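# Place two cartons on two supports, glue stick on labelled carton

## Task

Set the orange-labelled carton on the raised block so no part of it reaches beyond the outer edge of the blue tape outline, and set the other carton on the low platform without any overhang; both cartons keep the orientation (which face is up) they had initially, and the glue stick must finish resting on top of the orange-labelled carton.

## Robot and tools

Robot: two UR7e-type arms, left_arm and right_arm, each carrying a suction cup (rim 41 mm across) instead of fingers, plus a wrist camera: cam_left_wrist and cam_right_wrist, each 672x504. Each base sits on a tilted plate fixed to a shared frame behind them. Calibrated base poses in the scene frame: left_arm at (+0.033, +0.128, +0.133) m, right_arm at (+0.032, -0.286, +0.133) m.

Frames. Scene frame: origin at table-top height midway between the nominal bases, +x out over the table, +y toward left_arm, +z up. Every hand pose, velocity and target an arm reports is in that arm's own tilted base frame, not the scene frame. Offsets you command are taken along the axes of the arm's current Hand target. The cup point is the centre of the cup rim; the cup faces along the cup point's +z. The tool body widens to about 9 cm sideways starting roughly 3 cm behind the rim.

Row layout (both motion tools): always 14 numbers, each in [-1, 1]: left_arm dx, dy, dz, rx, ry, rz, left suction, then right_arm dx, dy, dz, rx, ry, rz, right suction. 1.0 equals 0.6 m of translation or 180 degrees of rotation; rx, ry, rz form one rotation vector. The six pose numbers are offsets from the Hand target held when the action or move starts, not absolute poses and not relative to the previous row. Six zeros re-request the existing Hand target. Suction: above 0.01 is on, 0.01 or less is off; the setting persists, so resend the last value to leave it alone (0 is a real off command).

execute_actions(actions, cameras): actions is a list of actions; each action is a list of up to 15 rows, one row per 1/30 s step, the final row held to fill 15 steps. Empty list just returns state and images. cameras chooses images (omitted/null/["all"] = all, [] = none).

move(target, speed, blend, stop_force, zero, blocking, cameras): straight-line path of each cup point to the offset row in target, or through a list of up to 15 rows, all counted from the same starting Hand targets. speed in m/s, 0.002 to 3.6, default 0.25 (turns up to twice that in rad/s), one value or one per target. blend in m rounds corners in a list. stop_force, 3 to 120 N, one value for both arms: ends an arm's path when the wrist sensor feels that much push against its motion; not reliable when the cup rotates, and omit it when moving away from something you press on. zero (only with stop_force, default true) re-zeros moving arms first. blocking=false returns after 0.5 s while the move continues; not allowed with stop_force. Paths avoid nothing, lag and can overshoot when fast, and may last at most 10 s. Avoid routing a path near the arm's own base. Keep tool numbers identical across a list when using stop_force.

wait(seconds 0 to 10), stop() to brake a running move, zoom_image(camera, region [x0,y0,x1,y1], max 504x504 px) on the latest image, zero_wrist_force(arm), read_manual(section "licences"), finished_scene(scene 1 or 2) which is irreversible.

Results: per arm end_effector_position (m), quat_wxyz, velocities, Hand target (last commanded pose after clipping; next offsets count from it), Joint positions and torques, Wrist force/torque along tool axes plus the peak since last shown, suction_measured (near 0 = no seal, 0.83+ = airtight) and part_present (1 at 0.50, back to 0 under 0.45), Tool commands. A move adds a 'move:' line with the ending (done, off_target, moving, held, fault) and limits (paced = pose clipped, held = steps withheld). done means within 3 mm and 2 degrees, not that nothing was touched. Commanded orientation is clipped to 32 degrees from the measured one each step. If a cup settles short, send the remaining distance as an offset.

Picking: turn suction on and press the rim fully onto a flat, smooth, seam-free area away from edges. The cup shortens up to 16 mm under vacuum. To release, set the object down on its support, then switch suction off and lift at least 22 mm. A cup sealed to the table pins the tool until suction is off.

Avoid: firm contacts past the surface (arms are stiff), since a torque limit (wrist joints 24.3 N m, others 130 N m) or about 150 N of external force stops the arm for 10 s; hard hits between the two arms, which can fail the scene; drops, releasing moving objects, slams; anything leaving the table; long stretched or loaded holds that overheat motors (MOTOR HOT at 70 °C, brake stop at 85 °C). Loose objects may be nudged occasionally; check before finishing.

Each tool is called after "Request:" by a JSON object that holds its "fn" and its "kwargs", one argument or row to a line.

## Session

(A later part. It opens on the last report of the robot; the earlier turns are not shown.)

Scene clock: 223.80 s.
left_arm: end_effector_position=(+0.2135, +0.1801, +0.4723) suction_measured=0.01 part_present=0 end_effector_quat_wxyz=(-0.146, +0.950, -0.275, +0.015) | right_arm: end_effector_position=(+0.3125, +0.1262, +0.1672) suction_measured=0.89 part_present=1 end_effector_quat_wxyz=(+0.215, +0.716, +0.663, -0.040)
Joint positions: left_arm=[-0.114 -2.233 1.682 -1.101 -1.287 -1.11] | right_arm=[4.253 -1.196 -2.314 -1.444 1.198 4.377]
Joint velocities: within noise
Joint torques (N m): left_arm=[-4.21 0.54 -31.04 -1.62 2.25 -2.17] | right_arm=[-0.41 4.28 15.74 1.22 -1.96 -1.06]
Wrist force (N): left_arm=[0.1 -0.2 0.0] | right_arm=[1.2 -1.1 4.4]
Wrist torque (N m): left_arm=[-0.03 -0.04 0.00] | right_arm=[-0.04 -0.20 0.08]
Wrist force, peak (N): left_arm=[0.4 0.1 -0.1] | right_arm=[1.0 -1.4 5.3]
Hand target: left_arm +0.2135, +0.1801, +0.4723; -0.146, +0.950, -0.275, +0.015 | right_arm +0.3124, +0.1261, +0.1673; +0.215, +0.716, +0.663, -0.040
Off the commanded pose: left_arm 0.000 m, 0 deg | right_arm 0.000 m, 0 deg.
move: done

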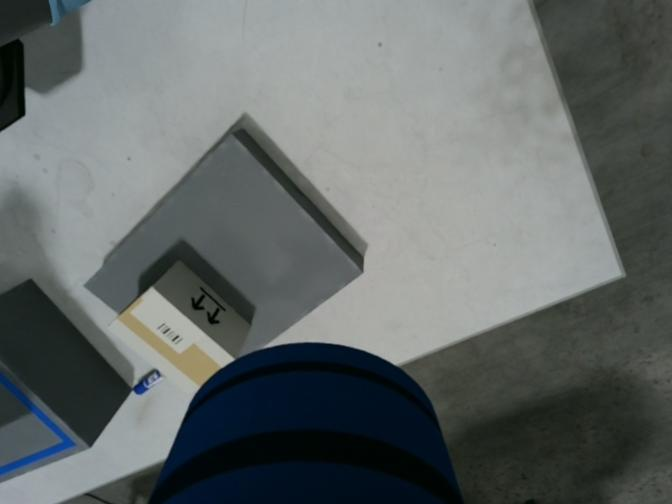

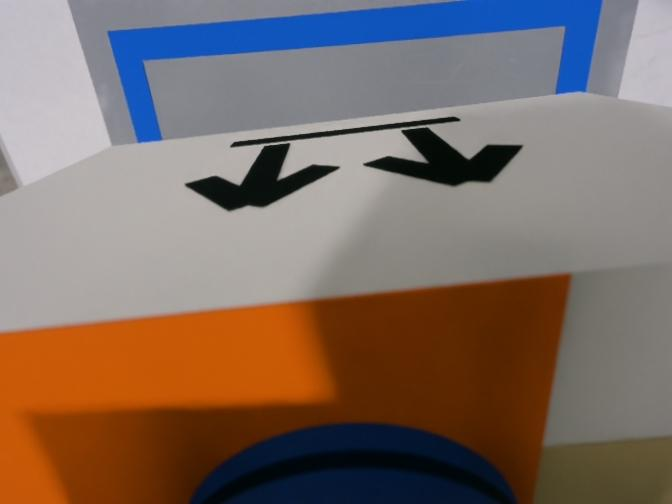

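Request:
{"fn": "move", "kwargs": {
  "target": [0,0,0,0,0,0,0,0.0048,0.0213,0.0017,0.0264,0.0073,-0.0004,1],
  "speed": 0.05
}}

Scene clock: 236.13 s.
left_arm: end_effector_position=(+0.2135, +0.1801, +0.4723) suction_measured=0.01 part_present=0 end_effector_quat_wxyz=(-0.146, +0.950, -0.275, +0.015) | right_arm: end_effector_position=(+0.3253, +0.1280, +0.1686) suction_measured=0.89 part_present=1 end_effector_quat_wxyz=(+0.178, +0.725, +0.663, -0.059)
Joint positions: left_arm=[-0.114 -2.233 1.682 -1.101 -1.287 -1.11] | right_arm=[4.158 -1.259 -2.26 -1.411 1.262 4.28]
Joint velocities: within noise
Joint torques (N m): left_arm=[-3.13 0.48 -30.55 -1.74 2.31 -2.01] | right_arm=[0.57 -5.79 35.98 4.25 1.71 -1.02]
Wrist force (N): left_arm=[0.1 0.0 0.1] | right_arm=[1.1 -0.7 4.5]
Wrist torque (N m): left_arm=[0.00 -0.03 0.01] | right_arm=[-0.06 -0.18 0.08]
Wrist force, peak (N): left_arm=[0.3 -0.3 -0.2] | right_arm=[1.4 -1.3 4.7]
Hand target: left_arm +0.2135, +0.1801, +0.4723; -0.146, +0.950, -0.275, +0.015 | right_arm +0.3254, +0.1280, +0.1686; +0.177, +0.725, +0.663, -0.059
Off the commanded pose: left_arm 0.000 m, 0 deg | right_arm 0.000 m, 0 deg.
move: done

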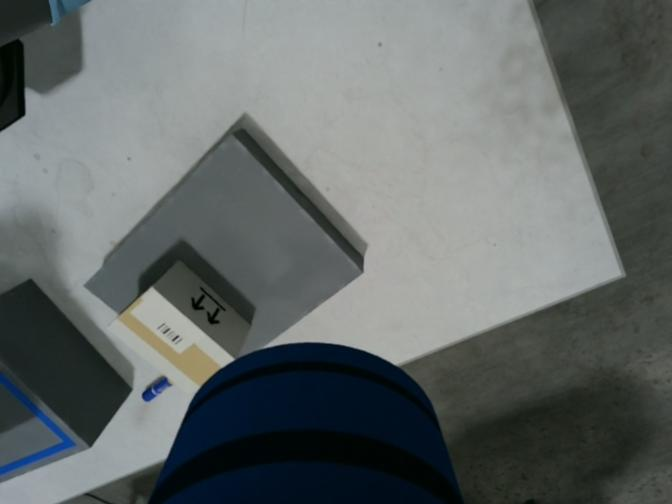

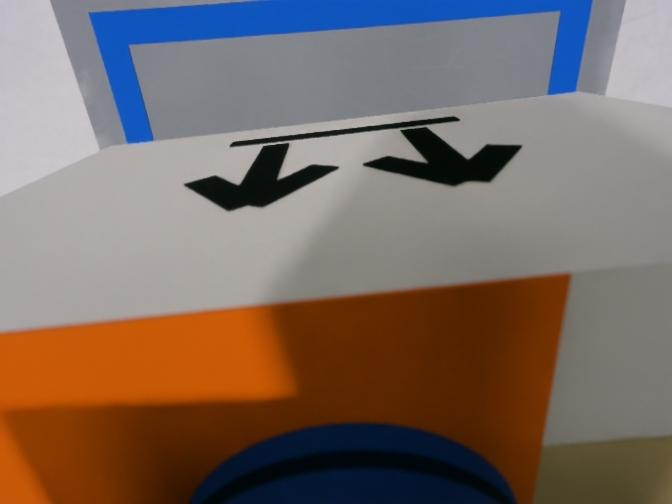

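Request:
{"fn": "move", "kwargs": {
  "target": [0,0,0,0,0,0,0,0,0,0.0667,0,0,0,1],
  "speed": 0.06,
  "stop_force": 8,
  "cameras": []
}}

Request:
{"fn": "move", "kwargs": {
  "target": [0,0,0,0,0,0,0,0,0,0.1,0,0,0,1],
  "speed": 0.012,
  "stop_force": 4
}}

Scene clock: 247.87 s.
left_arm: end_effector_position=(+0.2135, +0.1801, +0.4723) suction_measured=0.01 part_present=0 end_effector_quat_wxyz=(-0.146, +0.950, -0.275, +0.015) | right_arm: end_effector_position=(+0.3314, +0.1146, +0.1314) suction_measured=0.89 part_present=1 end_effector_quat_wxyz=(+0.177, +0.725, +0.663, -0.059)
Joint positions: left_arm=[-0.114 -2.233 1.682 -1.101 -1.287 -1.11] | right_arm=[4.12 -1.302 -2.34 -1.277 1.254 4.242]
Joint velocities: within noise
Joint torques (N m): left_arm=[-2.67 1.57 -29.37 -2.05 2.09 -2.04] | right_arm=[0.84 -2.96 15.25 4.57 -1.98 -1.39]
Wrist force (N): left_arm=[0.3 0.0 -0.1] | right_arm=[1.1 -0.7 4.4]
Wrist torque (N m): left_arm=[-0.01 -0.07 0.01] | right_arm=[-0.05 -0.19 0.08]
Wrist force, peak (N): left_arm=[0.4 0.1 0.1] | right_arm=[1.2 -0.6 5.1]
Hand target: left_arm +0.2135, +0.1801, +0.4723; -0.146, +0.950, -0.275, +0.015 | right_arm +0.3314, +0.1146, +0.1314; +0.177, +0.725, +0.663, -0.059
Off the commanded pose: left_arm 0.000 m, 0 deg | right_arm 0.000 m, 0 deg.
move: done
No camera images: "cameras" was empty.

Scene clock: 253.00 s.
left_arm: end_effector_position=(+0.2135, +0.1801, +0.4723) suction_measured=0.01 part_present=0 end_effector_quat_wxyz=(-0.146, +0.950, -0.275, +0.015) | right_arm: end_effector_position=(+0.3382, +0.0991, +0.0887) suction_measured=0.89 part_present=1 end_effector_quat_wxyz=(+0.177, +0.725, +0.663, -0.059)
Joint positions: left_arm=[-0.114 -2.233 1.682 -1.101 -1.287 -1.11] | right_arm=[4.076 -1.376 -2.423 -1.106 1.245 4.196]
Joint velocities: within noise
Joint torques (N m): left_arm=[-2.7 1.55 -29.61 -2.33 2.13 -1.86] | right_arm=[13.58 12.77 33.2 1.31 1.81 1.68]
Wrist force (N): left_arm=[0.1 0.0 0.0] | right_arm=[1.2 -0.9 3.2]
Wrist torque (N m): left_arm=[-0.01 -0.03 0.01] | right_arm=[0.00 -0.08 0.07]
Wrist force, peak (N): left_arm=[0.3 -0.2 0.2] | right_arm=[-3.0 -3.8 -17.5]
Hand target: left_arm +0.2135, +0.1801, +0.4723; -0.146, +0.950, -0.275, +0.015 | right_arm +0.3382, +0.0991, +0.0887; +0.177, +0.725, +0.663, -0.059 (not the last commanded pose)
Off the commanded pose: left_arm 0.000 m, 0 deg | right_arm 0.014 m, 0 deg.
move: contact (right_arm)

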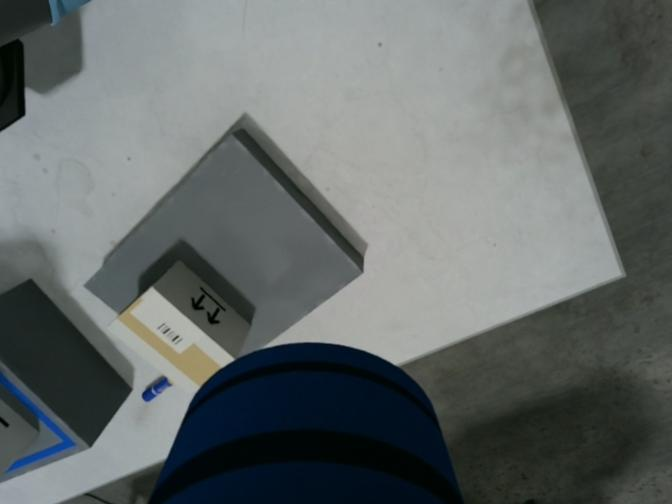

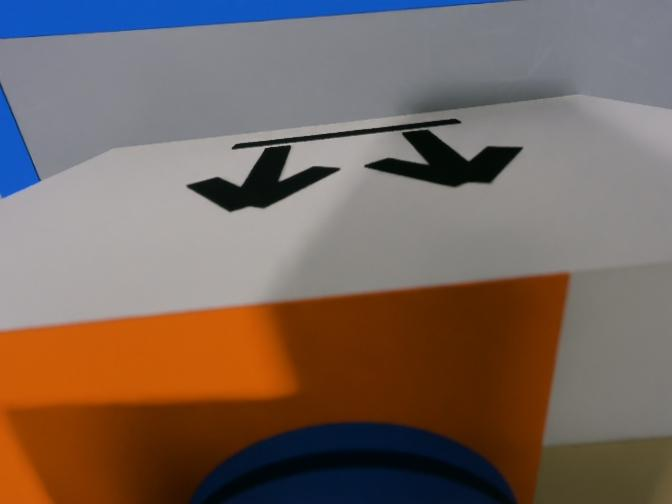

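Request:
{"fn": "move", "kwargs": {
  "target": [0,0,0,0,0,0,0,0,0,0,0,0,0,0],
  "cameras": []
}}

Request:
{"fn": "wait", "kwargs": {
  "seconds": 1,
  "cameras": []
}}

Request:
{"fn": "move", "kwargs": {
  "target": [
    [0,0,0,0,0,0,0,0,0,-0.08,0,0,0,0],
    [0,0,0,0,0,0,0,0.05,0,-0.35,0,0,0,0]
  ],
  "speed": [0.05,0.15]
}}

Scene clock: 255.27 s.
left_arm: end_effector_position=(+0.2135, +0.1801, +0.4723) suction_measured=0.01 part_present=0 end_effector_quat_wxyz=(-0.146, +0.950, -0.275, +0.015) | right_arm: end_effector_position=(+0.3383, +0.0992, +0.0888) suction_measured=0.00 part_present=0 end_effector_quat_wxyz=(+0.177, +0.725, +0.663, -0.059)
Joint positions: left_arm=[-0.114 -2.233 1.682 -1.101 -1.287 -1.11] | right_arm=[4.076 -1.375 -2.423 -1.106 1.245 4.196]
Joint velocities: within noise
Joint torques (N m): left_arm=[-2.01 1.18 -29.48 -2.42 1.99 -1.95] | right_arm=[7.67 -7.95 4.83 2.5 1.76 1.34]
Wrist force (N): left_arm=[0.0 -0.2 -0.1] | right_arm=[-3.4 -1.6 -24.3]
Wrist torque (N m): left_arm=[-0.03 -0.03 0.01] | right_arm=[0.00 0.00 0.07]
Wrist force, peak (N): left_arm=[0.4 0.1 0.1] | right_arm=[-3.5 -1.6 -24.3]
Hand target: left_arm +0.2135, +0.1801, +0.4723; -0.146, +0.950, -0.275, +0.015 | right_arm +0.3382, +0.0991, +0.0887; +0.177, +0.725, +0.663, -0.059
Off the commanded pose: left_arm 0.000 m, 0 deg | right_arm 0.000 m, 0 deg.
move: done
No camera images: "cameras" was empty.

Scene clock: 256.27 s.
left_arm: end_effector_position=(+0.2135, +0.1801, +0.4723) suction_measured=0.01 part_present=0 end_effector_quat_wxyz=(-0.146, +0.950, -0.275, +0.015) | right_arm: end_effector_position=(+0.3382, +0.0991, +0.0887) suction_measured=0.00 part_present=0 end_effector_quat_wxyz=(+0.177, +0.725, +0.663, -0.059)
Joint positions: left_arm=[-0.114 -2.233 1.682 -1.101 -1.287 -1.11] | right_arm=[4.076 -1.376 -2.423 -1.106 1.245 4.196]
Joint velocities: within noise
Joint torques (N m): left_arm=[-1.82 1.05 -29.28 -2.51 1.93 -1.84] | right_arm=[-1.19 -8.61 0.56 2.28 1.88 1.57]
Wrist force (N): left_arm=[0.1 0.0 0.0] | right_arm=[-3.3 -1.1 -24.5]
Wrist torque (N m): left_arm=[0.00 -0.03 0.01] | right_arm=[0.00 0.01 0.07]
Wrist force, peak (N): left_arm=[0.2 0.0 0.3] | right_arm=[-3.2 -1.1 -24.7]
Hand target: left_arm +0.2135, +0.1801, +0.4723; -0.146, +0.950, -0.275, +0.015 | right_arm +0.3382, +0.0991, +0.0887; +0.177, +0.725, +0.663, -0.059
Tool commands: left_gripper/suction=+0.0 right_gripper/suction=+0.0
Off the commanded pose: left_arm 0.000 m, 0 deg | right_arm 0.000 m, 0 deg.
wait: 1.00 s; at rest by 0.17 s
No camera images: "cameras" was empty.

Scene clock: 259.03 s.
left_arm: end_effector_position=(+0.2135, +0.1801, +0.4723) suction_measured=0.01 part_present=0 end_effector_quat_wxyz=(-0.146, +0.950, -0.275, +0.015) | right_arm: end_effector_position=(+0.3102, +0.1978, +0.2742) suction_measured=0.00 part_present=0 end_effector_quat_wxyz=(+0.177, +0.725, +0.663, -0.059)
Joint positions: left_arm=[-0.114 -2.233 1.682 -1.101 -1.287 -1.11] | right_arm=[4.289 -1.29 -1.952 -1.728 1.293 4.414]
Joint velocities: within noise
Joint torques (N m): left_arm=[-0.97 0.86 -29 -2.63 1.97 -1.87] | right_arm=[12.32 -5.46 30.91 0.95 1.96 1.67]
Wrist force (N): left_arm=[0.2 0.2 -0.1] | right_arm=[1.3 -0.8 -0.2]
Wrist torque (N m): left_arm=[0.02 -0.05 0.01] | right_arm=[0.02 -0.17 0.08]
Wrist force, peak (N): left_arm=[0.4 -0.2 -0.1] | right_arm=[-2.8 -0.7 -24.6]
Hand target: left_arm +0.2135, +0.1801, +0.4723; -0.146, +0.950, -0.275, +0.015 | right_arm +0.3102, +0.1978, +0.2743; +0.177, +0.725, +0.663, -0.059
Off the commanded pose: left_arm 0.000 m, 0 deg | right_arm 0.000 m, 0 deg.
move: done

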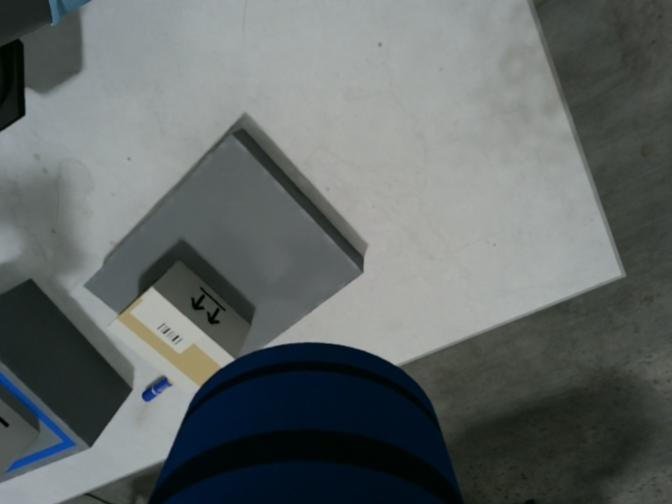

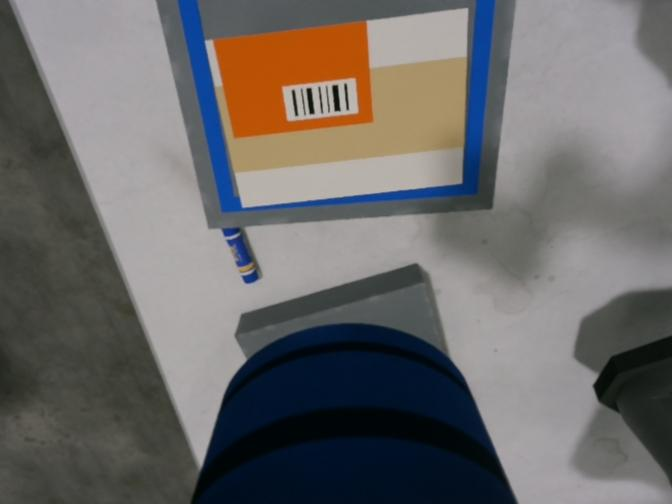

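Request:
{"fn": "move", "kwargs": {
  "target": [
    [0,0,0,0,0,0,0,0.2488,0.096,0.0,0,0,0.4722,0],
    [0,0,0,0,0,0,0,0.2488,0.096,0.43,0,0,0.4722,0]
  ],
  "speed": 0.2,
  "cameras": ["cam_right_wrist"]
}}

Scene clock: 287.57 s.
left_arm: end_effector_position=(+0.2135, +0.1801, +0.4723) suction_measured=0.01 part_present=0 end_effector_quat_wxyz=(-0.146, +0.950, -0.275, +0.015) | right_arm: end_effector_position=(+0.4222, +0.2483, -0.0032) suction_measured=0.00 part_present=0 end_effector_quat_wxyz=(+0.171, +0.982, +0.000, +0.076)
Joint positions: left_arm=[-0.114 -2.233 1.682 -1.101 -1.287 -1.11] | right_arm=[4.119 -1.938 -2.114 -0.867 1.254 5.724]
Joint velocities: within noise
Joint torques (N m): left_arm=[-0.71 1.71 -28.26 -3.18 1.66 -1.75] | right_arm=[6.75 16.79 7.77 3.93 -1.69 -1.28]
Wrist force (N): left_arm=[0.1 -0.3 0.0] | right_arm=[1.2 -1.0 -0.1]
Wrist torque (N m): left_arm=[-0.05 -0.04 0.01] | right_arm=[-0.01 -0.17 0.07]
Wrist force, peak (N): left_arm=[0.4 -0.2 0.2] | right_arm=[1.7 -1.1 -1.7]
Hand target: left_arm +0.2135, +0.1801, +0.4723; -0.146, +0.950, -0.275, +0.015 | right_arm +0.4222, +0.2483, -0.0033; +0.171, +0.982, +0.000, +0.076
Off the commanded pose: left_arm 0.000 m, 0 deg | right_arm 0.000 m, 0 deg.
move: done
Images, in order (width x height): cam_right_wrist 672x504.

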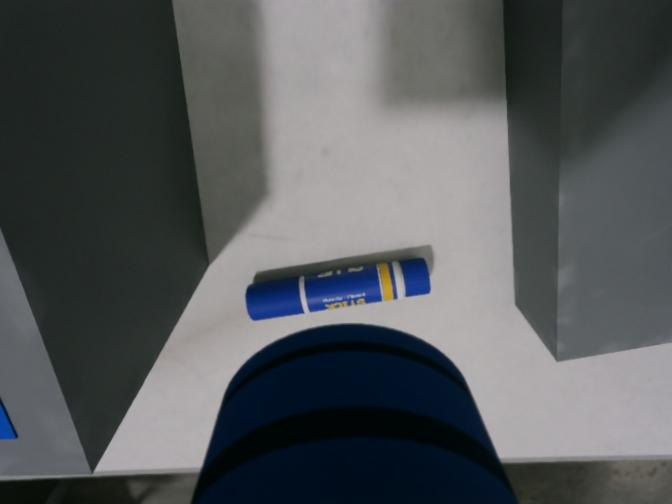

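Request:
{"fn": "move", "kwargs": {
  "target": [0,0,0,0,0,0,0,0,0.0083,0.2323,0,0,0,0],
  "speed": 0.06,
  "stop_force": 4,
  "cameras": []
}}

Request:
{"fn": "move", "kwargs": {
  "target": [0,0,0,0,0,0,0,0.1767,0,0,0,0,0,0],
  "speed": 0.02,
  "stop_force": 6,
  "cameras": ["cam_right_wrist"]
}}

Scene clock: 301.80 s.
left_arm: end_effector_position=(+0.2135, +0.1801, +0.4723) suction_measured=0.01 part_present=0 end_effector_quat_wxyz=(-0.146, +0.950, -0.275, +0.015) | right_arm: end_effector_position=(+0.4429, +0.1968, -0.1312) suction_measured=0.00 part_present=0 end_effector_quat_wxyz=(+0.171, +0.982, +0.000, +0.076)
Joint positions: left_arm=[-0.114 -2.233 1.682 -1.101 -1.287 -1.11] | right_arm=[4.02 -2.246 -2.179 -0.461 1.235 5.622]
Joint velocities: within noise
Joint torques (N m): left_arm=[0.26 1.71 -27.55 -3.26 1.61 -1.62] | right_arm=[7.76 24.73 21.67 3.96 -1.81 -1.18]
Wrist force (N): left_arm=[0.1 0.0 0.2] | right_arm=[1.1 -0.8 -0.3]
Wrist torque (N m): left_arm=[-0.01 -0.04 0.01] | right_arm=[0.02 -0.14 0.06]
Wrist force, peak (N): left_arm=[0.5 -0.1 -0.1] | right_arm=[1.4 -1.2 -0.1]
Hand target: left_arm +0.2135, +0.1801, +0.4723; -0.146, +0.950, -0.275, +0.015 | right_arm +0.4429, +0.1968, -0.1312; +0.171, +0.982, +0.000, +0.076
Off the commanded pose: left_arm 0.000 m, 0 deg | right_arm 0.000 m, 0 deg.
move: done
No camera images: "cameras" was empty.

Scene clock: 308.13 s.
left_arm: end_effector_position=(+0.2135, +0.1801, +0.4723) suction_measured=0.01 part_present=0 end_effector_quat_wxyz=(-0.146, +0.950, -0.275, +0.015) | right_arm: end_effector_position=(+0.5477, +0.1995, -0.1154) suction_measured=0.00 part_present=0 end_effector_quat_wxyz=(+0.171, +0.982, +0.000, +0.076)
Joint positions: left_arm=[-0.114 -2.233 1.682 -1.101 -1.287 -1.11] | right_arm=[3.879 -2.312 -1.917 -0.607 1.214 5.473]
Joint velocities: within noise
Joint torques (N m): left_arm=[0.77 1.83 -26.47 -3.2 1.5 -1.54] | right_arm=[9.36 31.07 23.49 0.78 -1.79 -1.36]
Wrist force (N): left_arm=[0.1 -0.2 0.0] | right_arm=[1.1 -0.9 -0.2]
Wrist torque (N m): left_arm=[-0.04 -0.04 0.01] | right_arm=[0.00 -0.15 0.05]
Wrist force, peak (N): left_arm=[0.4 -0.2 -0.2] | right_arm=[1.4 -0.9 -0.2]
Hand target: left_arm +0.2135, +0.1801, +0.4723; -0.146, +0.950, -0.275, +0.015 | right_arm +0.5477, +0.1995, -0.1154; +0.171, +0.982, +0.000, +0.076
Off the commanded pose: left_arm 0.000 m, 0 deg | right_arm 0.000 m, 0 deg.
move: done
Images, in order (width x height): cam_right_wrist 672x504.

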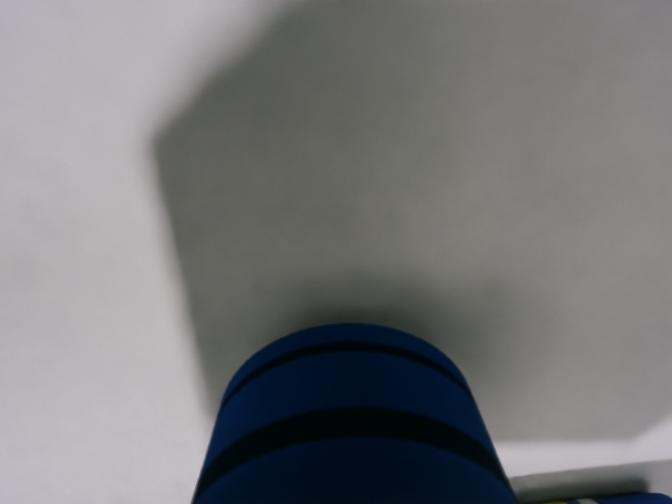

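Request:
{"fn": "move", "kwargs": {
  "target": [
    [0,0,0,0,0,0,0,-0.035,0,0,0,0,0,0],
    [0,0,0,0,0,0,0,-0.18,0,-0.25,0,0,0,0]
  ],
  "speed": [0.02,0.1],
  "cameras": ["cam_right_wrist"]
}}

Scene clock: 313.33 s.
left_arm: end_effector_position=(+0.2135, +0.1801, +0.4723) suction_measured=0.01 part_present=0 end_effector_quat_wxyz=(-0.146, +0.950, -0.275, +0.015) | right_arm: end_effector_position=(+0.4186, +0.2471, +0.0079) suction_measured=0.00 part_present=0 end_effector_quat_wxyz=(+0.171, +0.982, +0.000, +0.076)
Joint positions: left_arm=[-0.114 -2.233 1.682 -1.101 -1.287 -1.11] | right_arm=[4.123 -1.908 -2.117 -0.896 1.255 5.728]
Joint velocities: within noise
Joint torques (N m): left_arm=[1.21 2.53 -25.49 -3.36 1.5 -1.82] | right_arm=[20.02 30.27 7.75 0.75 2.39 1.96]
Wrist force (N): left_arm=[0.3 0.1 0.0] | right_arm=[1.3 -1.1 0.0]
Wrist torque (N m): left_arm=[0.00 -0.06 0.00] | right_arm=[-0.02 -0.19 0.07]
Wrist force, peak (N): left_arm=[0.4 -0.2 0.0] | right_arm=[1.4 -1.0 -0.3]
Hand target: left_arm +0.2135, +0.1801, +0.4723; -0.146, +0.950, -0.275, +0.015 | right_arm +0.4186, +0.2471, +0.0080; +0.171, +0.982, +0.000, +0.076
Off the commanded pose: left_arm 0.000 m, 0 deg | right_arm 0.000 m, 0 deg.
move: done
Images, in order (width x height): cam_right_wrist 672x504.

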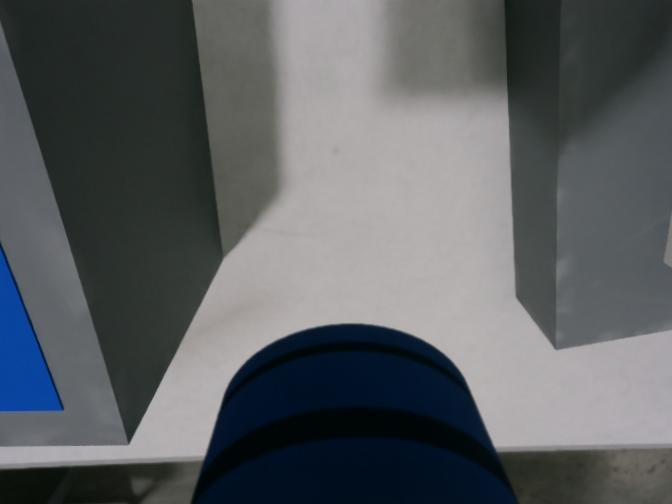

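Request:
{"fn": "move", "kwargs": {
  "target": [0,0,0,0,0,0,0,0.17,0,-0.17,0,0,0,0],
  "speed": 0.15,
  "cameras": ["cam_right_wrist"]
}}

Scene clock: 317.57 s.
left_arm: end_effector_position=(+0.2135, +0.1801, +0.4723) suction_measured=0.01 part_present=0 end_effector_quat_wxyz=(-0.146, +0.950, -0.275, +0.015) | right_arm: end_effector_position=(+0.5041, +0.2839, +0.1180) suction_measured=0.00 part_present=0 end_effector_quat_wxyz=(+0.171, +0.982, +0.000, +0.076)
Joint positions: left_arm=[-0.114 -2.233 1.682 -1.101 -1.287 -1.11] | right_arm=[4.035 -1.909 -1.755 -1.227 1.238 5.637]
Joint velocities: within noise
Joint torques (N m): left_arm=[1.88 2.46 -25.27 -3.45 1.44 -1.53] | right_arm=[7.19 20.29 33.69 0.63 -1 -1.24]
Wrist force (N): left_arm=[0.0 0.1 0.0] | right_arm=[0.7 -0.7 -0.4]
Wrist torque (N m): left_arm=[0.01 -0.03 0.00] | right_arm=[0.03 -0.11 0.07]
Wrist force, peak (N): left_arm=[0.4 -0.1 0.1] | right_arm=[1.6 -1.0 -0.1]
Hand target: left_arm +0.2135, +0.1801, +0.4723; -0.146, +0.950, -0.275, +0.015 | right_arm +0.5041, +0.2839, +0.1181; +0.171, +0.982, +0.000, +0.076
Off the commanded pose: left_arm 0.000 m, 0 deg | right_arm 0.000 m, 0 deg.
move: done
Images, in order (width x height): cam_right_wrist 672x504.

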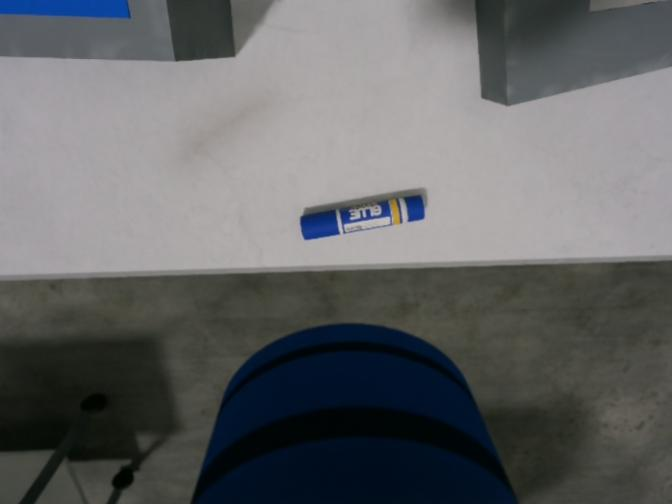

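Request:
{"fn": "move", "kwargs": {
  "target": [0,0,0,0,0,0,0,0.132,0.1013,0.2712,0.111,-0.004,-0.0227,0],
  "speed": 0.15,
  "cameras": []
}}

Request:
{"fn": "move", "kwargs": {
  "target": [0.8017,0.2497,0.623,0.054,0.1075,0.8029,0,0,0,0,0,0,0,0],
  "speed": 0.25
}}

Scene clock: 336.87 s.
left_arm: end_effector_position=(+0.2135, +0.1801, +0.4723) suction_measured=0.01 part_present=0 end_effector_quat_wxyz=(-0.146, +0.950, -0.275, +0.015) | right_arm: end_effector_position=(+0.6050, +0.1741, -0.0009) suction_measured=0.00 part_present=0 end_effector_quat_wxyz=(+0.001, +0.997, +0.046, +0.063)
Joint positions: left_arm=[-0.114 -2.233 1.682 -1.101 -1.287 -1.11] | right_arm=[3.659 -2.118 -1.856 -0.627 1.513 5.133]
Joint velocities: within noise
Joint torques (N m): left_arm=[2.35 2.13 -23.9 -3.27 1.33 -1.46] | right_arm=[9.47 27.44 28.22 4.08 2.56 -1.63]
Wrist force (N): left_arm=[0.3 0.1 0.1] | right_arm=[0.9 -0.7 0.0]
Wrist torque (N m): left_arm=[0.01 -0.06 0.01] | right_arm=[-0.04 -0.10 0.05]
Wrist force, peak (N): left_arm=[0.4 -0.1 0.2] | right_arm=[0.8 -1.4 -1.4]
Hand target: left_arm +0.2135, +0.1801, +0.4723; -0.146, +0.950, -0.275, +0.015 | right_arm +0.6051, +0.1741, -0.0010; +0.000, +0.997, +0.047, +0.063
Off the commanded pose: left_arm 0.000 m, 0 deg | right_arm 0.000 m, 0 deg.
move: done
No camera images: "cameras" was empty.

Scene clock: 342.70 s.
left_arm: end_effector_position=(+0.5848, -0.0933, +0.0470) suction_measured=0.01 part_present=0 end_effector_quat_wxyz=(+0.083, -0.006, +0.997, -0.004) | right_arm: end_effector_position=(+0.6051, +0.1741, -0.0010) suction_measured=0.00 part_present=0 end_effector_quat_wxyz=(+0.000, +0.997, +0.047, +0.063)
Joint positions: left_arm=[-0.411 -1.184 1.973 -2.514 -1.511 1.153] | right_arm=[3.658 -2.118 -1.856 -0.627 1.513 5.133]
Joint velocities: within noise
Joint torques (N m): left_arm=[-2.22 -25.17 -26.55 -3.93 -3.03 1.57] | right_arm=[8.74 29.18 24.76 3.95 2.66 -1.31]
Wrist force (N): left_arm=[0.1 -1.1 -0.2] | right_arm=[0.9 -0.8 0.1]
Wrist torque (N m): left_arm=[-0.22 -0.08 -0.20] | right_arm=[-0.05 -0.10 0.05]
Wrist force, peak (N): left_arm=[-0.1 -1.5 0.2] | right_arm=[1.0 -0.9 -0.1]
Hand target: left_arm +0.5849, -0.0933, +0.0470; +0.083, -0.006, +0.997, -0.004 | right_arm +0.6051, +0.1741, -0.0010; +0.000, +0.997, +0.047, +0.063
Off the commanded pose: left_arm 0.000 m, 0 deg | right_arm 0.000 m, 0 deg.
move: done

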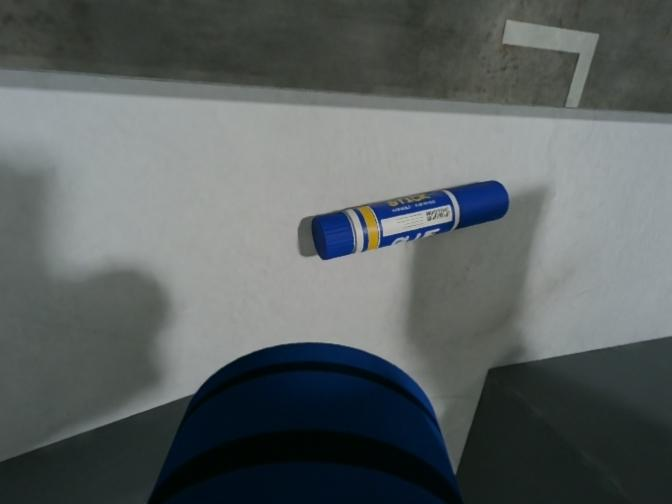

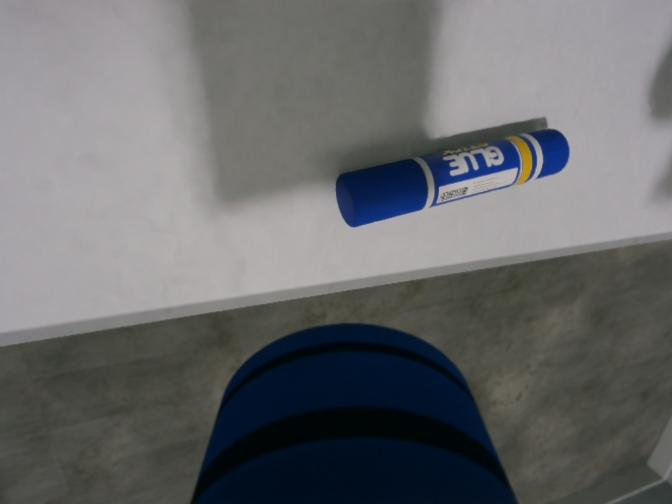

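Request:
{"fn": "move", "kwargs": {
  "target": [0.011,0.0665,0.1693,0,0,0,0,0.0038,0.0515,0.1405,0,0,0,0],
  "speed": 0.06,
  "stop_force": 5
}}

Scene clock: 361.23 s.
left_arm: end_effector_position=(+0.5947, -0.0542, -0.0547) suction_measured=0.01 part_present=0 end_effector_quat_wxyz=(+0.083, -0.006, +0.997, -0.004) | right_arm: end_effector_position=(+0.6208, +0.1439, -0.0841) suction_measured=0.00 part_present=0 end_effector_quat_wxyz=(+0.000, +0.997, +0.047, +0.063)
Joint positions: left_arm=[-0.337 -0.969 2.002 -2.763 -1.523 1.227] | right_arm=[3.601 -2.291 -1.849 -0.457 1.52 5.075]
Joint velocities: within noise
Joint torques (N m): left_arm=[-3.86 -31.32 -22.82 -4.01 -3.18 1.54] | right_arm=[9.71 32.62 23.61 4.06 2.64 -1.35]
Wrist force (N): left_arm=[-0.1 -1.0 -0.3] | right_arm=[0.6 -0.4 0.0]
Wrist torque (N m): left_arm=[-0.21 -0.04 -0.20] | right_arm=[0.01 -0.04 0.04]
Wrist force, peak (N): left_arm=[-0.1 -1.4 -0.3] | right_arm=[1.1 -0.7 0.0]
Hand target: left_arm +0.5947, -0.0542, -0.0547; +0.083, -0.006, +0.997, -0.004 | right_arm +0.6208, +0.1439, -0.0841; +0.000, +0.997, +0.047, +0.063
Off the commanded pose: left_arm 0.000 m, 0 deg | right_arm 0.000 m, 0 deg.
move: done

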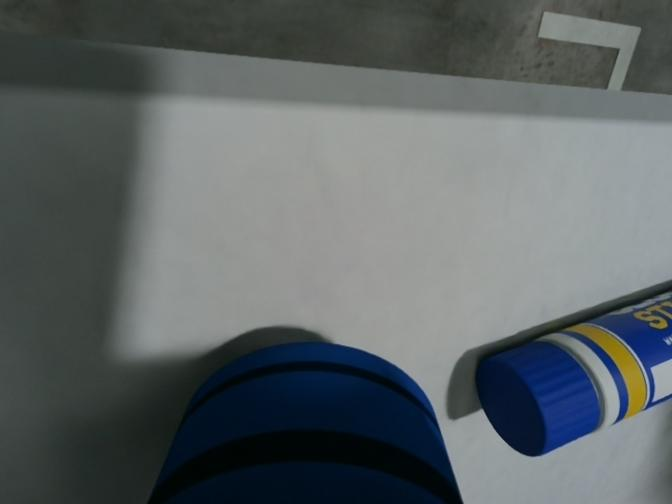

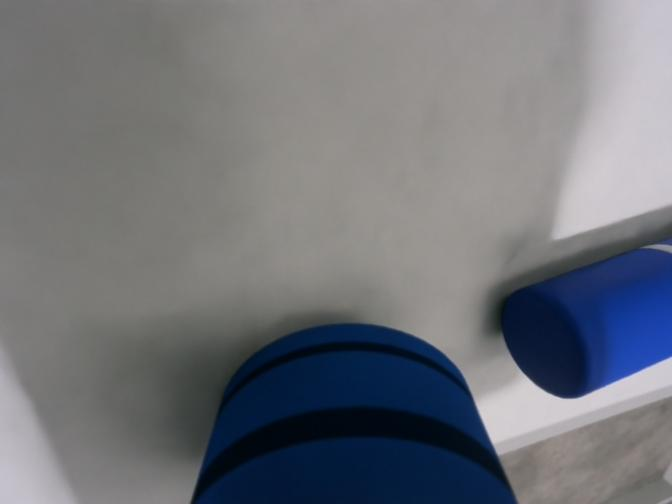

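Request:
{"fn": "move", "kwargs": {
  "target": [0.0113,0.0008,-0.0003,0,-0.0085,-0.0235,0,0.0108,0.0007,-0.0003,0,-0.0085,-0.0235,0],
  "speed": 0.03
}}

Scene clock: 372.87 s.
left_arm: end_effector_position=(+0.5880, -0.0538, -0.0556) suction_measured=0.01 part_present=0 end_effector_quat_wxyz=(+0.096, -0.042, +0.995, -0.007) | right_arm: end_effector_position=(+0.6272, +0.1441, -0.0831) suction_measured=0.00 part_present=0 end_effector_quat_wxyz=(+0.003, +0.995, +0.083, +0.050)
Joint positions: left_arm=[-0.345 -0.976 2.041 -2.819 -1.512 1.147] | right_arm=[3.593 -2.3 -1.81 -0.513 1.529 4.995]
Joint velocities: within noise
Joint torques (N m): left_arm=[-22.49 -45.28 2.12 -4.1 2.01 -2.17] | right_arm=[9.45 34.32 26.23 0.68 2.68 -1.47]
Wrist force (N): left_arm=[0.0 -1.2 -0.1] | right_arm=[0.5 -0.4 -0.2]
Wrist torque (N m): left_arm=[-0.24 -0.06 -0.20] | right_arm=[0.01 -0.05 0.04]
Wrist force, peak (N): left_arm=[0.0 -1.2 -0.1] | right_arm=[1.0 -0.6 -0.2]
Hand target: left_arm +0.5879, -0.0538, -0.0556; +0.096, -0.042, +0.994, -0.007 | right_arm +0.6272, +0.1441, -0.0831; +0.003, +0.995, +0.083, +0.049
Off the commanded pose: left_arm 0.000 m, 0 deg | right_arm 0.000 m, 0 deg.
move: done

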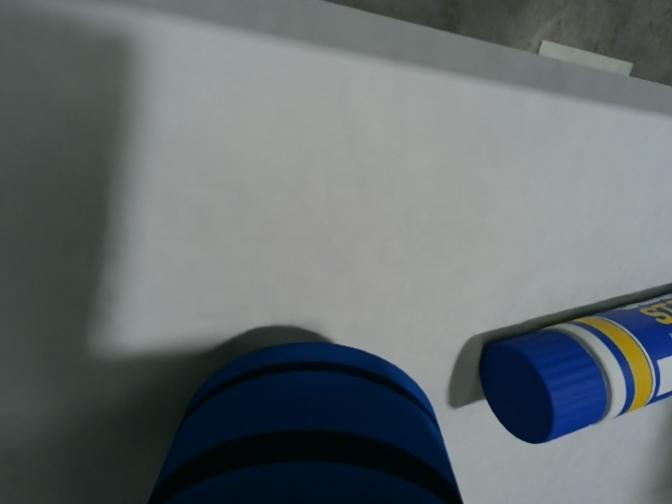

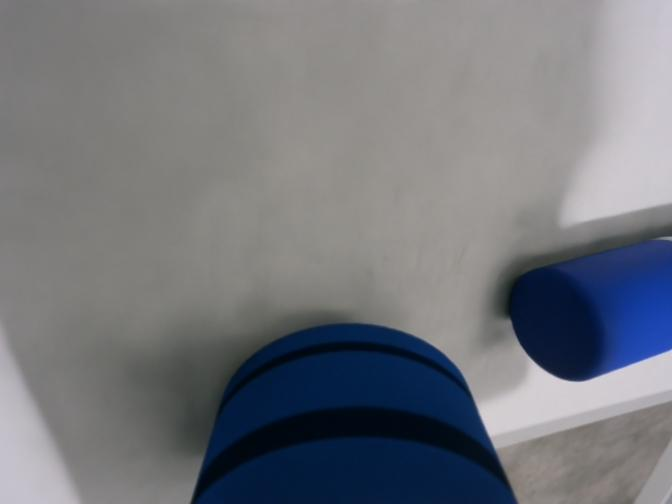

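Request:
{"fn": "move", "kwargs": {
  "target": [
    [0,-0.1425,-0.3917,0,0,0,0,0,-0.1425,-0.3917,0,0,0,0],
    [0.458,-0.3688,-0.3094,0,0,0,0,-0.458,0.0838,-0.474,0,0,0,0]
  ],
  "speed": 0.1
}}

Scene clock: 385.90 s.
left_arm: end_effector_position=(+0.3021, -0.2966, +0.0794) suction_measured=0.01 part_present=0 end_effector_quat_wxyz=(+0.096, -0.042, +0.994, -0.007) | right_arm: end_effector_position=(+0.3378, +0.0485, +0.1737) suction_measured=0.00 part_present=0 end_effector_quat_wxyz=(+0.003, +0.995, +0.083, +0.049)
Joint positions: left_arm=[-1.208 -1.612 2.372 -2.405 -1.393 0.284] | right_arm=[3.728 -1.131 -2.357 -1.14 1.517 5.13]
Joint velocities: within noise
Joint torques (N m): left_arm=[-18.76 -0.31 -6.89 -4.58 2.4 -2.21] | right_arm=[9.76 7.78 12.81 0.9 -1.33 1.69]
Wrist force (N): left_arm=[0.1 -1.1 -0.3] | right_arm=[0.7 -0.8 -0.3]
Wrist torque (N m): left_arm=[-0.23 -0.06 -0.20] | right_arm=[-0.06 -0.08 0.06]
Wrist force, peak (N): left_arm=[0.6 -1.5 -0.3] | right_arm=[1.2 -1.4 -0.5]
Hand target: left_arm +0.3021, -0.2967, +0.0793; +0.096, -0.042, +0.994, -0.007 | right_arm +0.3377, +0.0484, +0.1737; +0.003, +0.995, +0.083, +0.049
Off the commanded pose: left_arm 0.000 m, 0 deg | right_arm 0.000 m, 0 deg.
move: done

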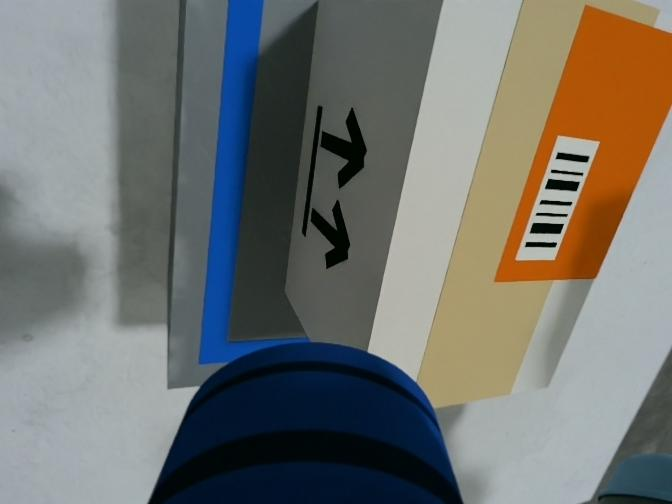

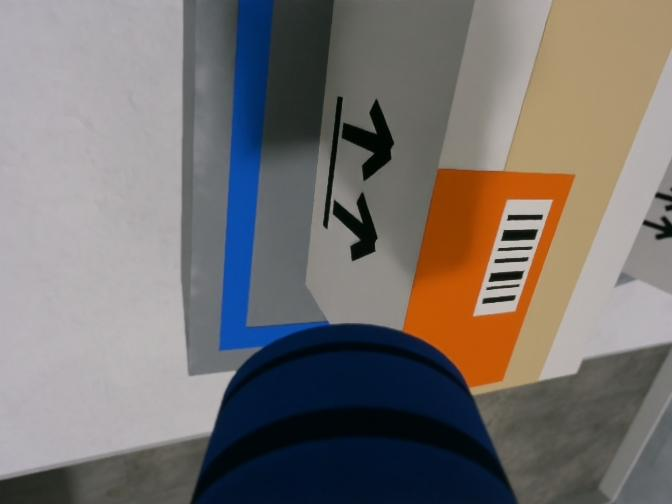

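Request:
{"fn": "move", "kwargs": {
  "target": [
    [-0.458,0.2263,-0.0823,0,0,0,0,0.458,-0.2263,0.0823,0,0,0,0],
    [-0.458,0.3688,0.3094,0,0,0,0,0.458,-0.0838,0.474,0,0,0,0]
  ],
  "speed": [0.12,0.08]
}}

Scene clock: 401.97 s.
left_arm: end_effector_position=(+0.5879, -0.0538, -0.0555) suction_measured=0.01 part_present=0 end_effector_quat_wxyz=(+0.096, -0.042, +0.994, -0.007) | right_arm: end_effector_position=(+0.6272, +0.1442, -0.0830) suction_measured=0.00 part_present=0 end_effector_quat_wxyz=(+0.003, +0.995, +0.083, +0.049)
Joint positions: left_arm=[-0.345 -0.976 2.041 -2.819 -1.512 1.146] | right_arm=[3.593 -2.3 -1.81 -0.513 1.529 4.995]
Joint velocities: within noise
Joint torques (N m): left_arm=[-3.21 -30.23 -23.72 -4.39 -3.11 1.64] | right_arm=[9.28 34.09 24.23 3.53 2.81 -1.01]
Wrist force (N): left_arm=[0.0 -1.0 0.0] | right_arm=[0.7 -0.6 -0.2]
Wrist torque (N m): left_arm=[-0.22 -0.05 -0.20] | right_arm=[-0.02 -0.08 0.04]
Wrist force, peak (N): left_arm=[0.6 -1.7 -0.1] | right_arm=[1.4 -1.3 -0.8]
Hand target: left_arm +0.5879, -0.0538, -0.0556; +0.096, -0.042, +0.994, -0.007 | right_arm +0.6272, +0.1441, -0.0831; +0.003, +0.995, +0.083, +0.049
Off the commanded pose: left_arm 0.000 m, 0 deg | right_arm 0.000 m, 0 deg.
move: done

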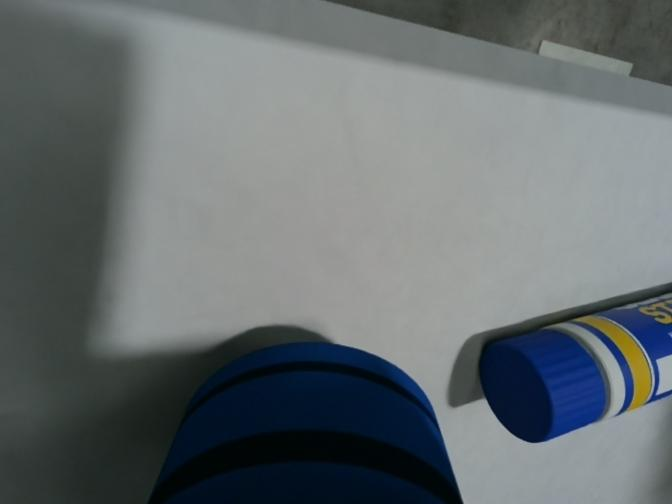

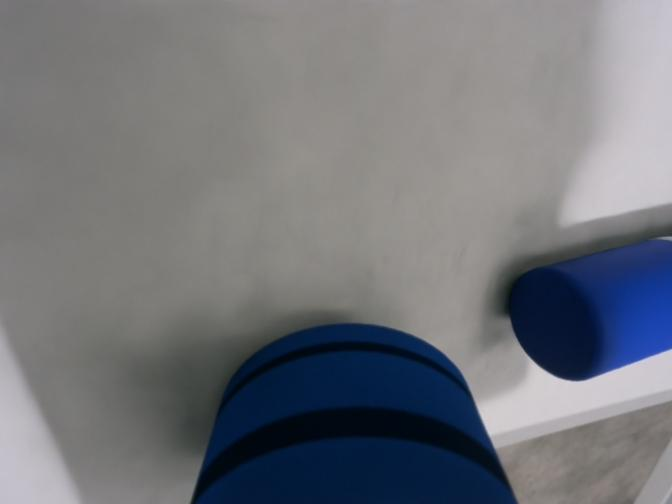

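Request:
{"fn": "move", "kwargs": {
  "target": [0,-0.0345,0.0125,0,0,0,0,0,-0.0282,0.0103,0,0,0,0],
  "speed": 0.012,
  "stop_force": 3
}}

Scene clock: 407.87 s.
left_arm: end_effector_position=(+0.5911, -0.0744, -0.0625) suction_measured=0.01 part_present=0 end_effector_quat_wxyz=(+0.096, -0.042, +0.994, -0.007) | right_arm: end_effector_position=(+0.6250, +0.1608, -0.0895) suction_measured=0.00 part_present=0 end_effector_quat_wxyz=(+0.003, +0.995, +0.083, +0.049)
Joint positions: left_arm=[-0.379 -0.953 2.025 -2.823 -1.505 1.113] | right_arm=[3.619 -2.315 -1.803 -0.505 1.527 5.021]
Joint velocities: within noise
Joint torques (N m): left_arm=[-23.74 -30.45 -23.52 -4.16 2.1 -2.08] | right_arm=[24.56 33.15 23.7 3.88 -1.16 1.58]
Wrist force (N): left_arm=[-0.1 -1.0 -0.3] | right_arm=[0.6 -0.5 -0.3]
Wrist torque (N m): left_arm=[-0.21 -0.04 -0.20] | right_arm=[-0.01 -0.06 0.03]
Wrist force, peak (N): left_arm=[0.1 -1.4 -0.3] | right_arm=[0.9 -0.3 -0.4]
Hand target: left_arm +0.5911, -0.0744, -0.0625; +0.096, -0.042, +0.994, -0.007 | right_arm +0.6250, +0.1608, -0.0895; +0.003, +0.995, +0.083, +0.049
Off the commanded pose: left_arm 0.000 m, 0 deg | right_arm 0.000 m, 0 deg.
move: done

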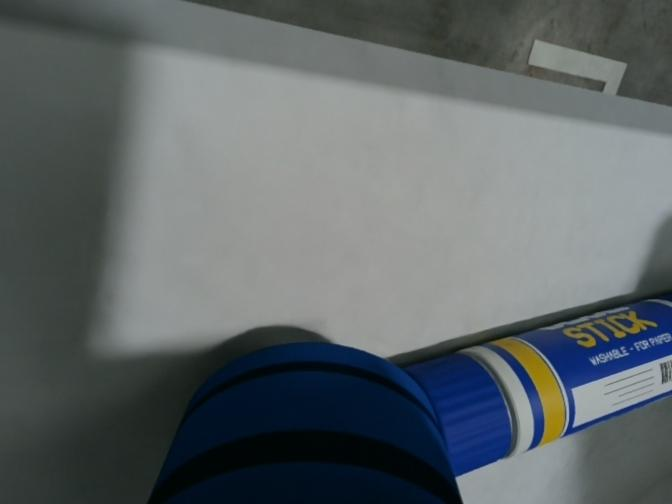

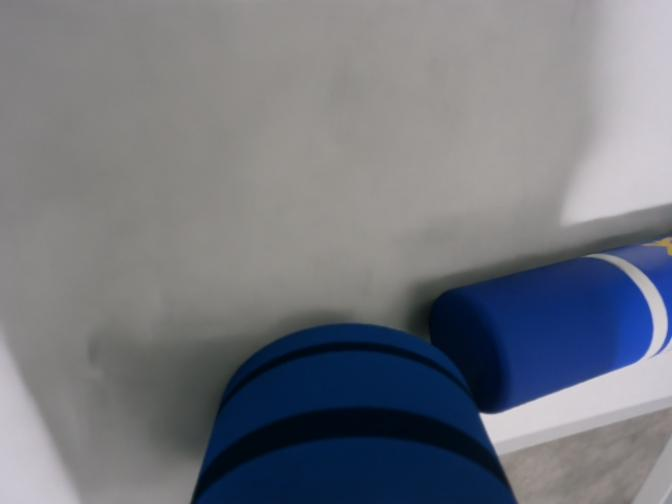

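Request:
{"fn": "move", "kwargs": {
  "target": [0,0,0,0,0,0,0,-0.0133,0,0,0,0,0,0],
  "speed": 0.02
}}

Scene clock: 424.43 s.
left_arm: end_effector_position=(+0.5911, -0.0744, -0.0625) suction_measured=0.01 part_present=0 end_effector_quat_wxyz=(+0.096, -0.042, +0.994, -0.007) | right_arm: end_effector_position=(+0.6173, +0.1595, -0.0903) suction_measured=0.00 part_present=0 end_effector_quat_wxyz=(+0.003, +0.995, +0.083, +0.049)
Joint positions: left_arm=[-0.379 -0.953 2.025 -2.823 -1.505 1.113] | right_arm=[3.623 -2.306 -1.828 -0.49 1.526 5.025]
Joint velocities: within noise
Joint torques (N m): left_arm=[-22.94 -31.25 -18.52 -3.71 1.81 -2.13] | right_arm=[25.67 47.25 2.54 4.3 -1.39 1.51]
Wrist force (N): left_arm=[-0.1 -1.1 -0.2] | right_arm=[0.7 -0.4 -0.3]
Wrist torque (N m): left_arm=[-0.23 -0.04 -0.20] | right_arm=[0.00 -0.07 0.04]
Wrist force, peak (N): left_arm=[-0.2 -1.3 -0.3] | right_arm=[0.8 -0.5 -0.4]
Hand target: left_arm +0.5911, -0.0744, -0.0625; +0.096, -0.042, +0.994, -0.007 | right_arm +0.6172, +0.1595, -0.0903; +0.003, +0.995, +0.083, +0.049
Off the commanded pose: left_arm 0.000 m, 0 deg | right_arm 0.000 m, 0 deg.
move: done

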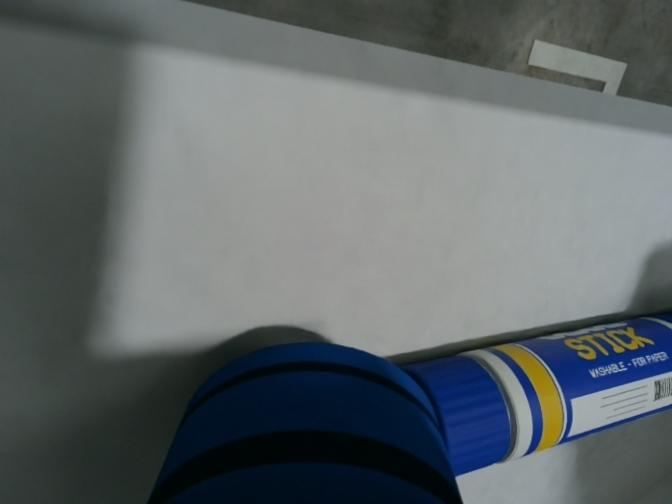

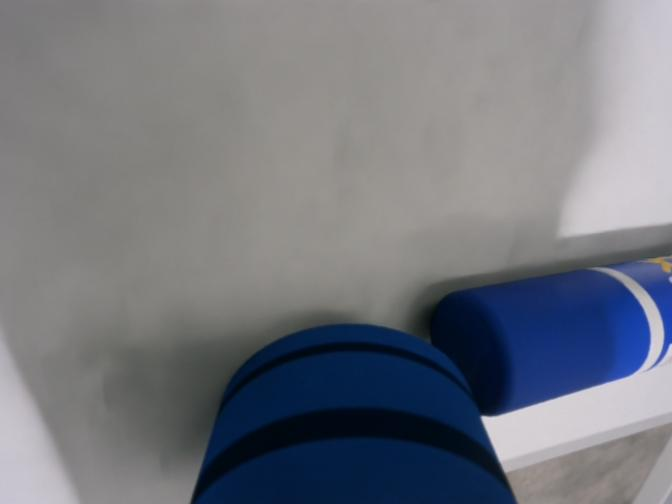

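Request:
{"fn": "move", "kwargs": {
  "target": [
    [0,0.0235,-0.0086,0,0,0,0,0,0.0235,-0.0086,0,0,0,0],
    [0,0.0235,-0.0086,0,0,0,0,-0.0133,0.0235,-0.0086,0,0,0,0]
  ],
  "speed": 0.03
}}

Scene clock: 428.53 s.
left_arm: end_effector_position=(+0.5889, -0.0604, -0.0578) suction_measured=0.01 part_present=0 end_effector_quat_wxyz=(+0.096, -0.042, +0.994, -0.007) | right_arm: end_effector_position=(+0.6113, +0.1443, -0.0857) suction_measured=0.00 part_present=0 end_effector_quat_wxyz=(+0.003, +0.995, +0.083, +0.049)
Joint positions: left_arm=[-0.356 -0.969 2.036 -2.821 -1.51 1.136] | right_arm=[3.605 -2.284 -1.858 -0.481 1.528 5.007]
Joint velocities: within noise
Joint torques (N m): left_arm=[-3.65 -46.09 1.74 -1.65 -3.16 1.49] | right_arm=[24.52 46.58 2.36 3.84 -1.06 1.57]
Wrist force (N): left_arm=[0.0 -1.2 -0.1] | right_arm=[0.8 -0.4 -0.2]
Wrist torque (N m): left_arm=[-0.25 -0.05 -0.20] | right_arm=[0.02 -0.09 0.04]
Wrist force, peak (N): left_arm=[0.0 -1.3 -0.1] | right_arm=[1.0 -0.4 -0.4]
Hand target: left_arm +0.5889, -0.0603, -0.0578; +0.096, -0.042, +0.994, -0.007 | right_arm +0.6112, +0.1442, -0.0857; +0.003, +0.995, +0.083, +0.049
Off the commanded pose: left_arm 0.000 m, 0 deg | right_arm 0.000 m, 0 deg.
move: done

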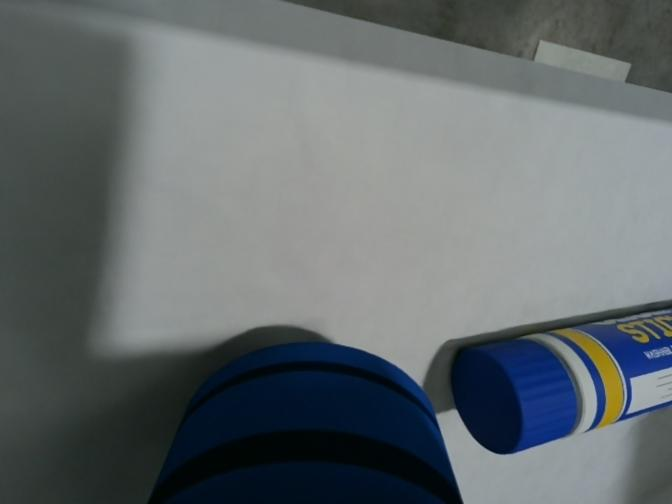

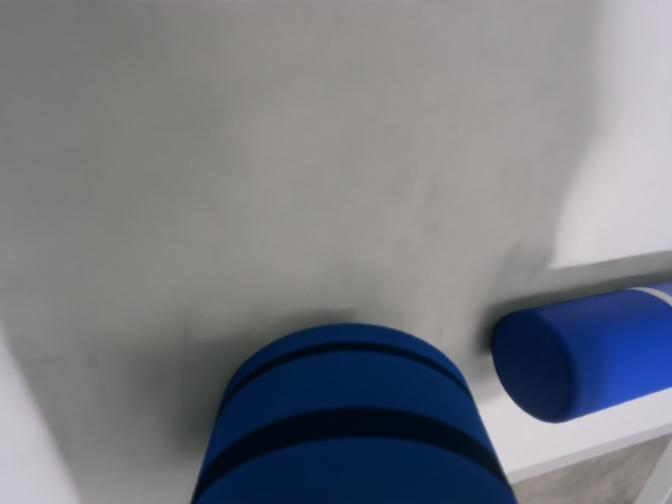

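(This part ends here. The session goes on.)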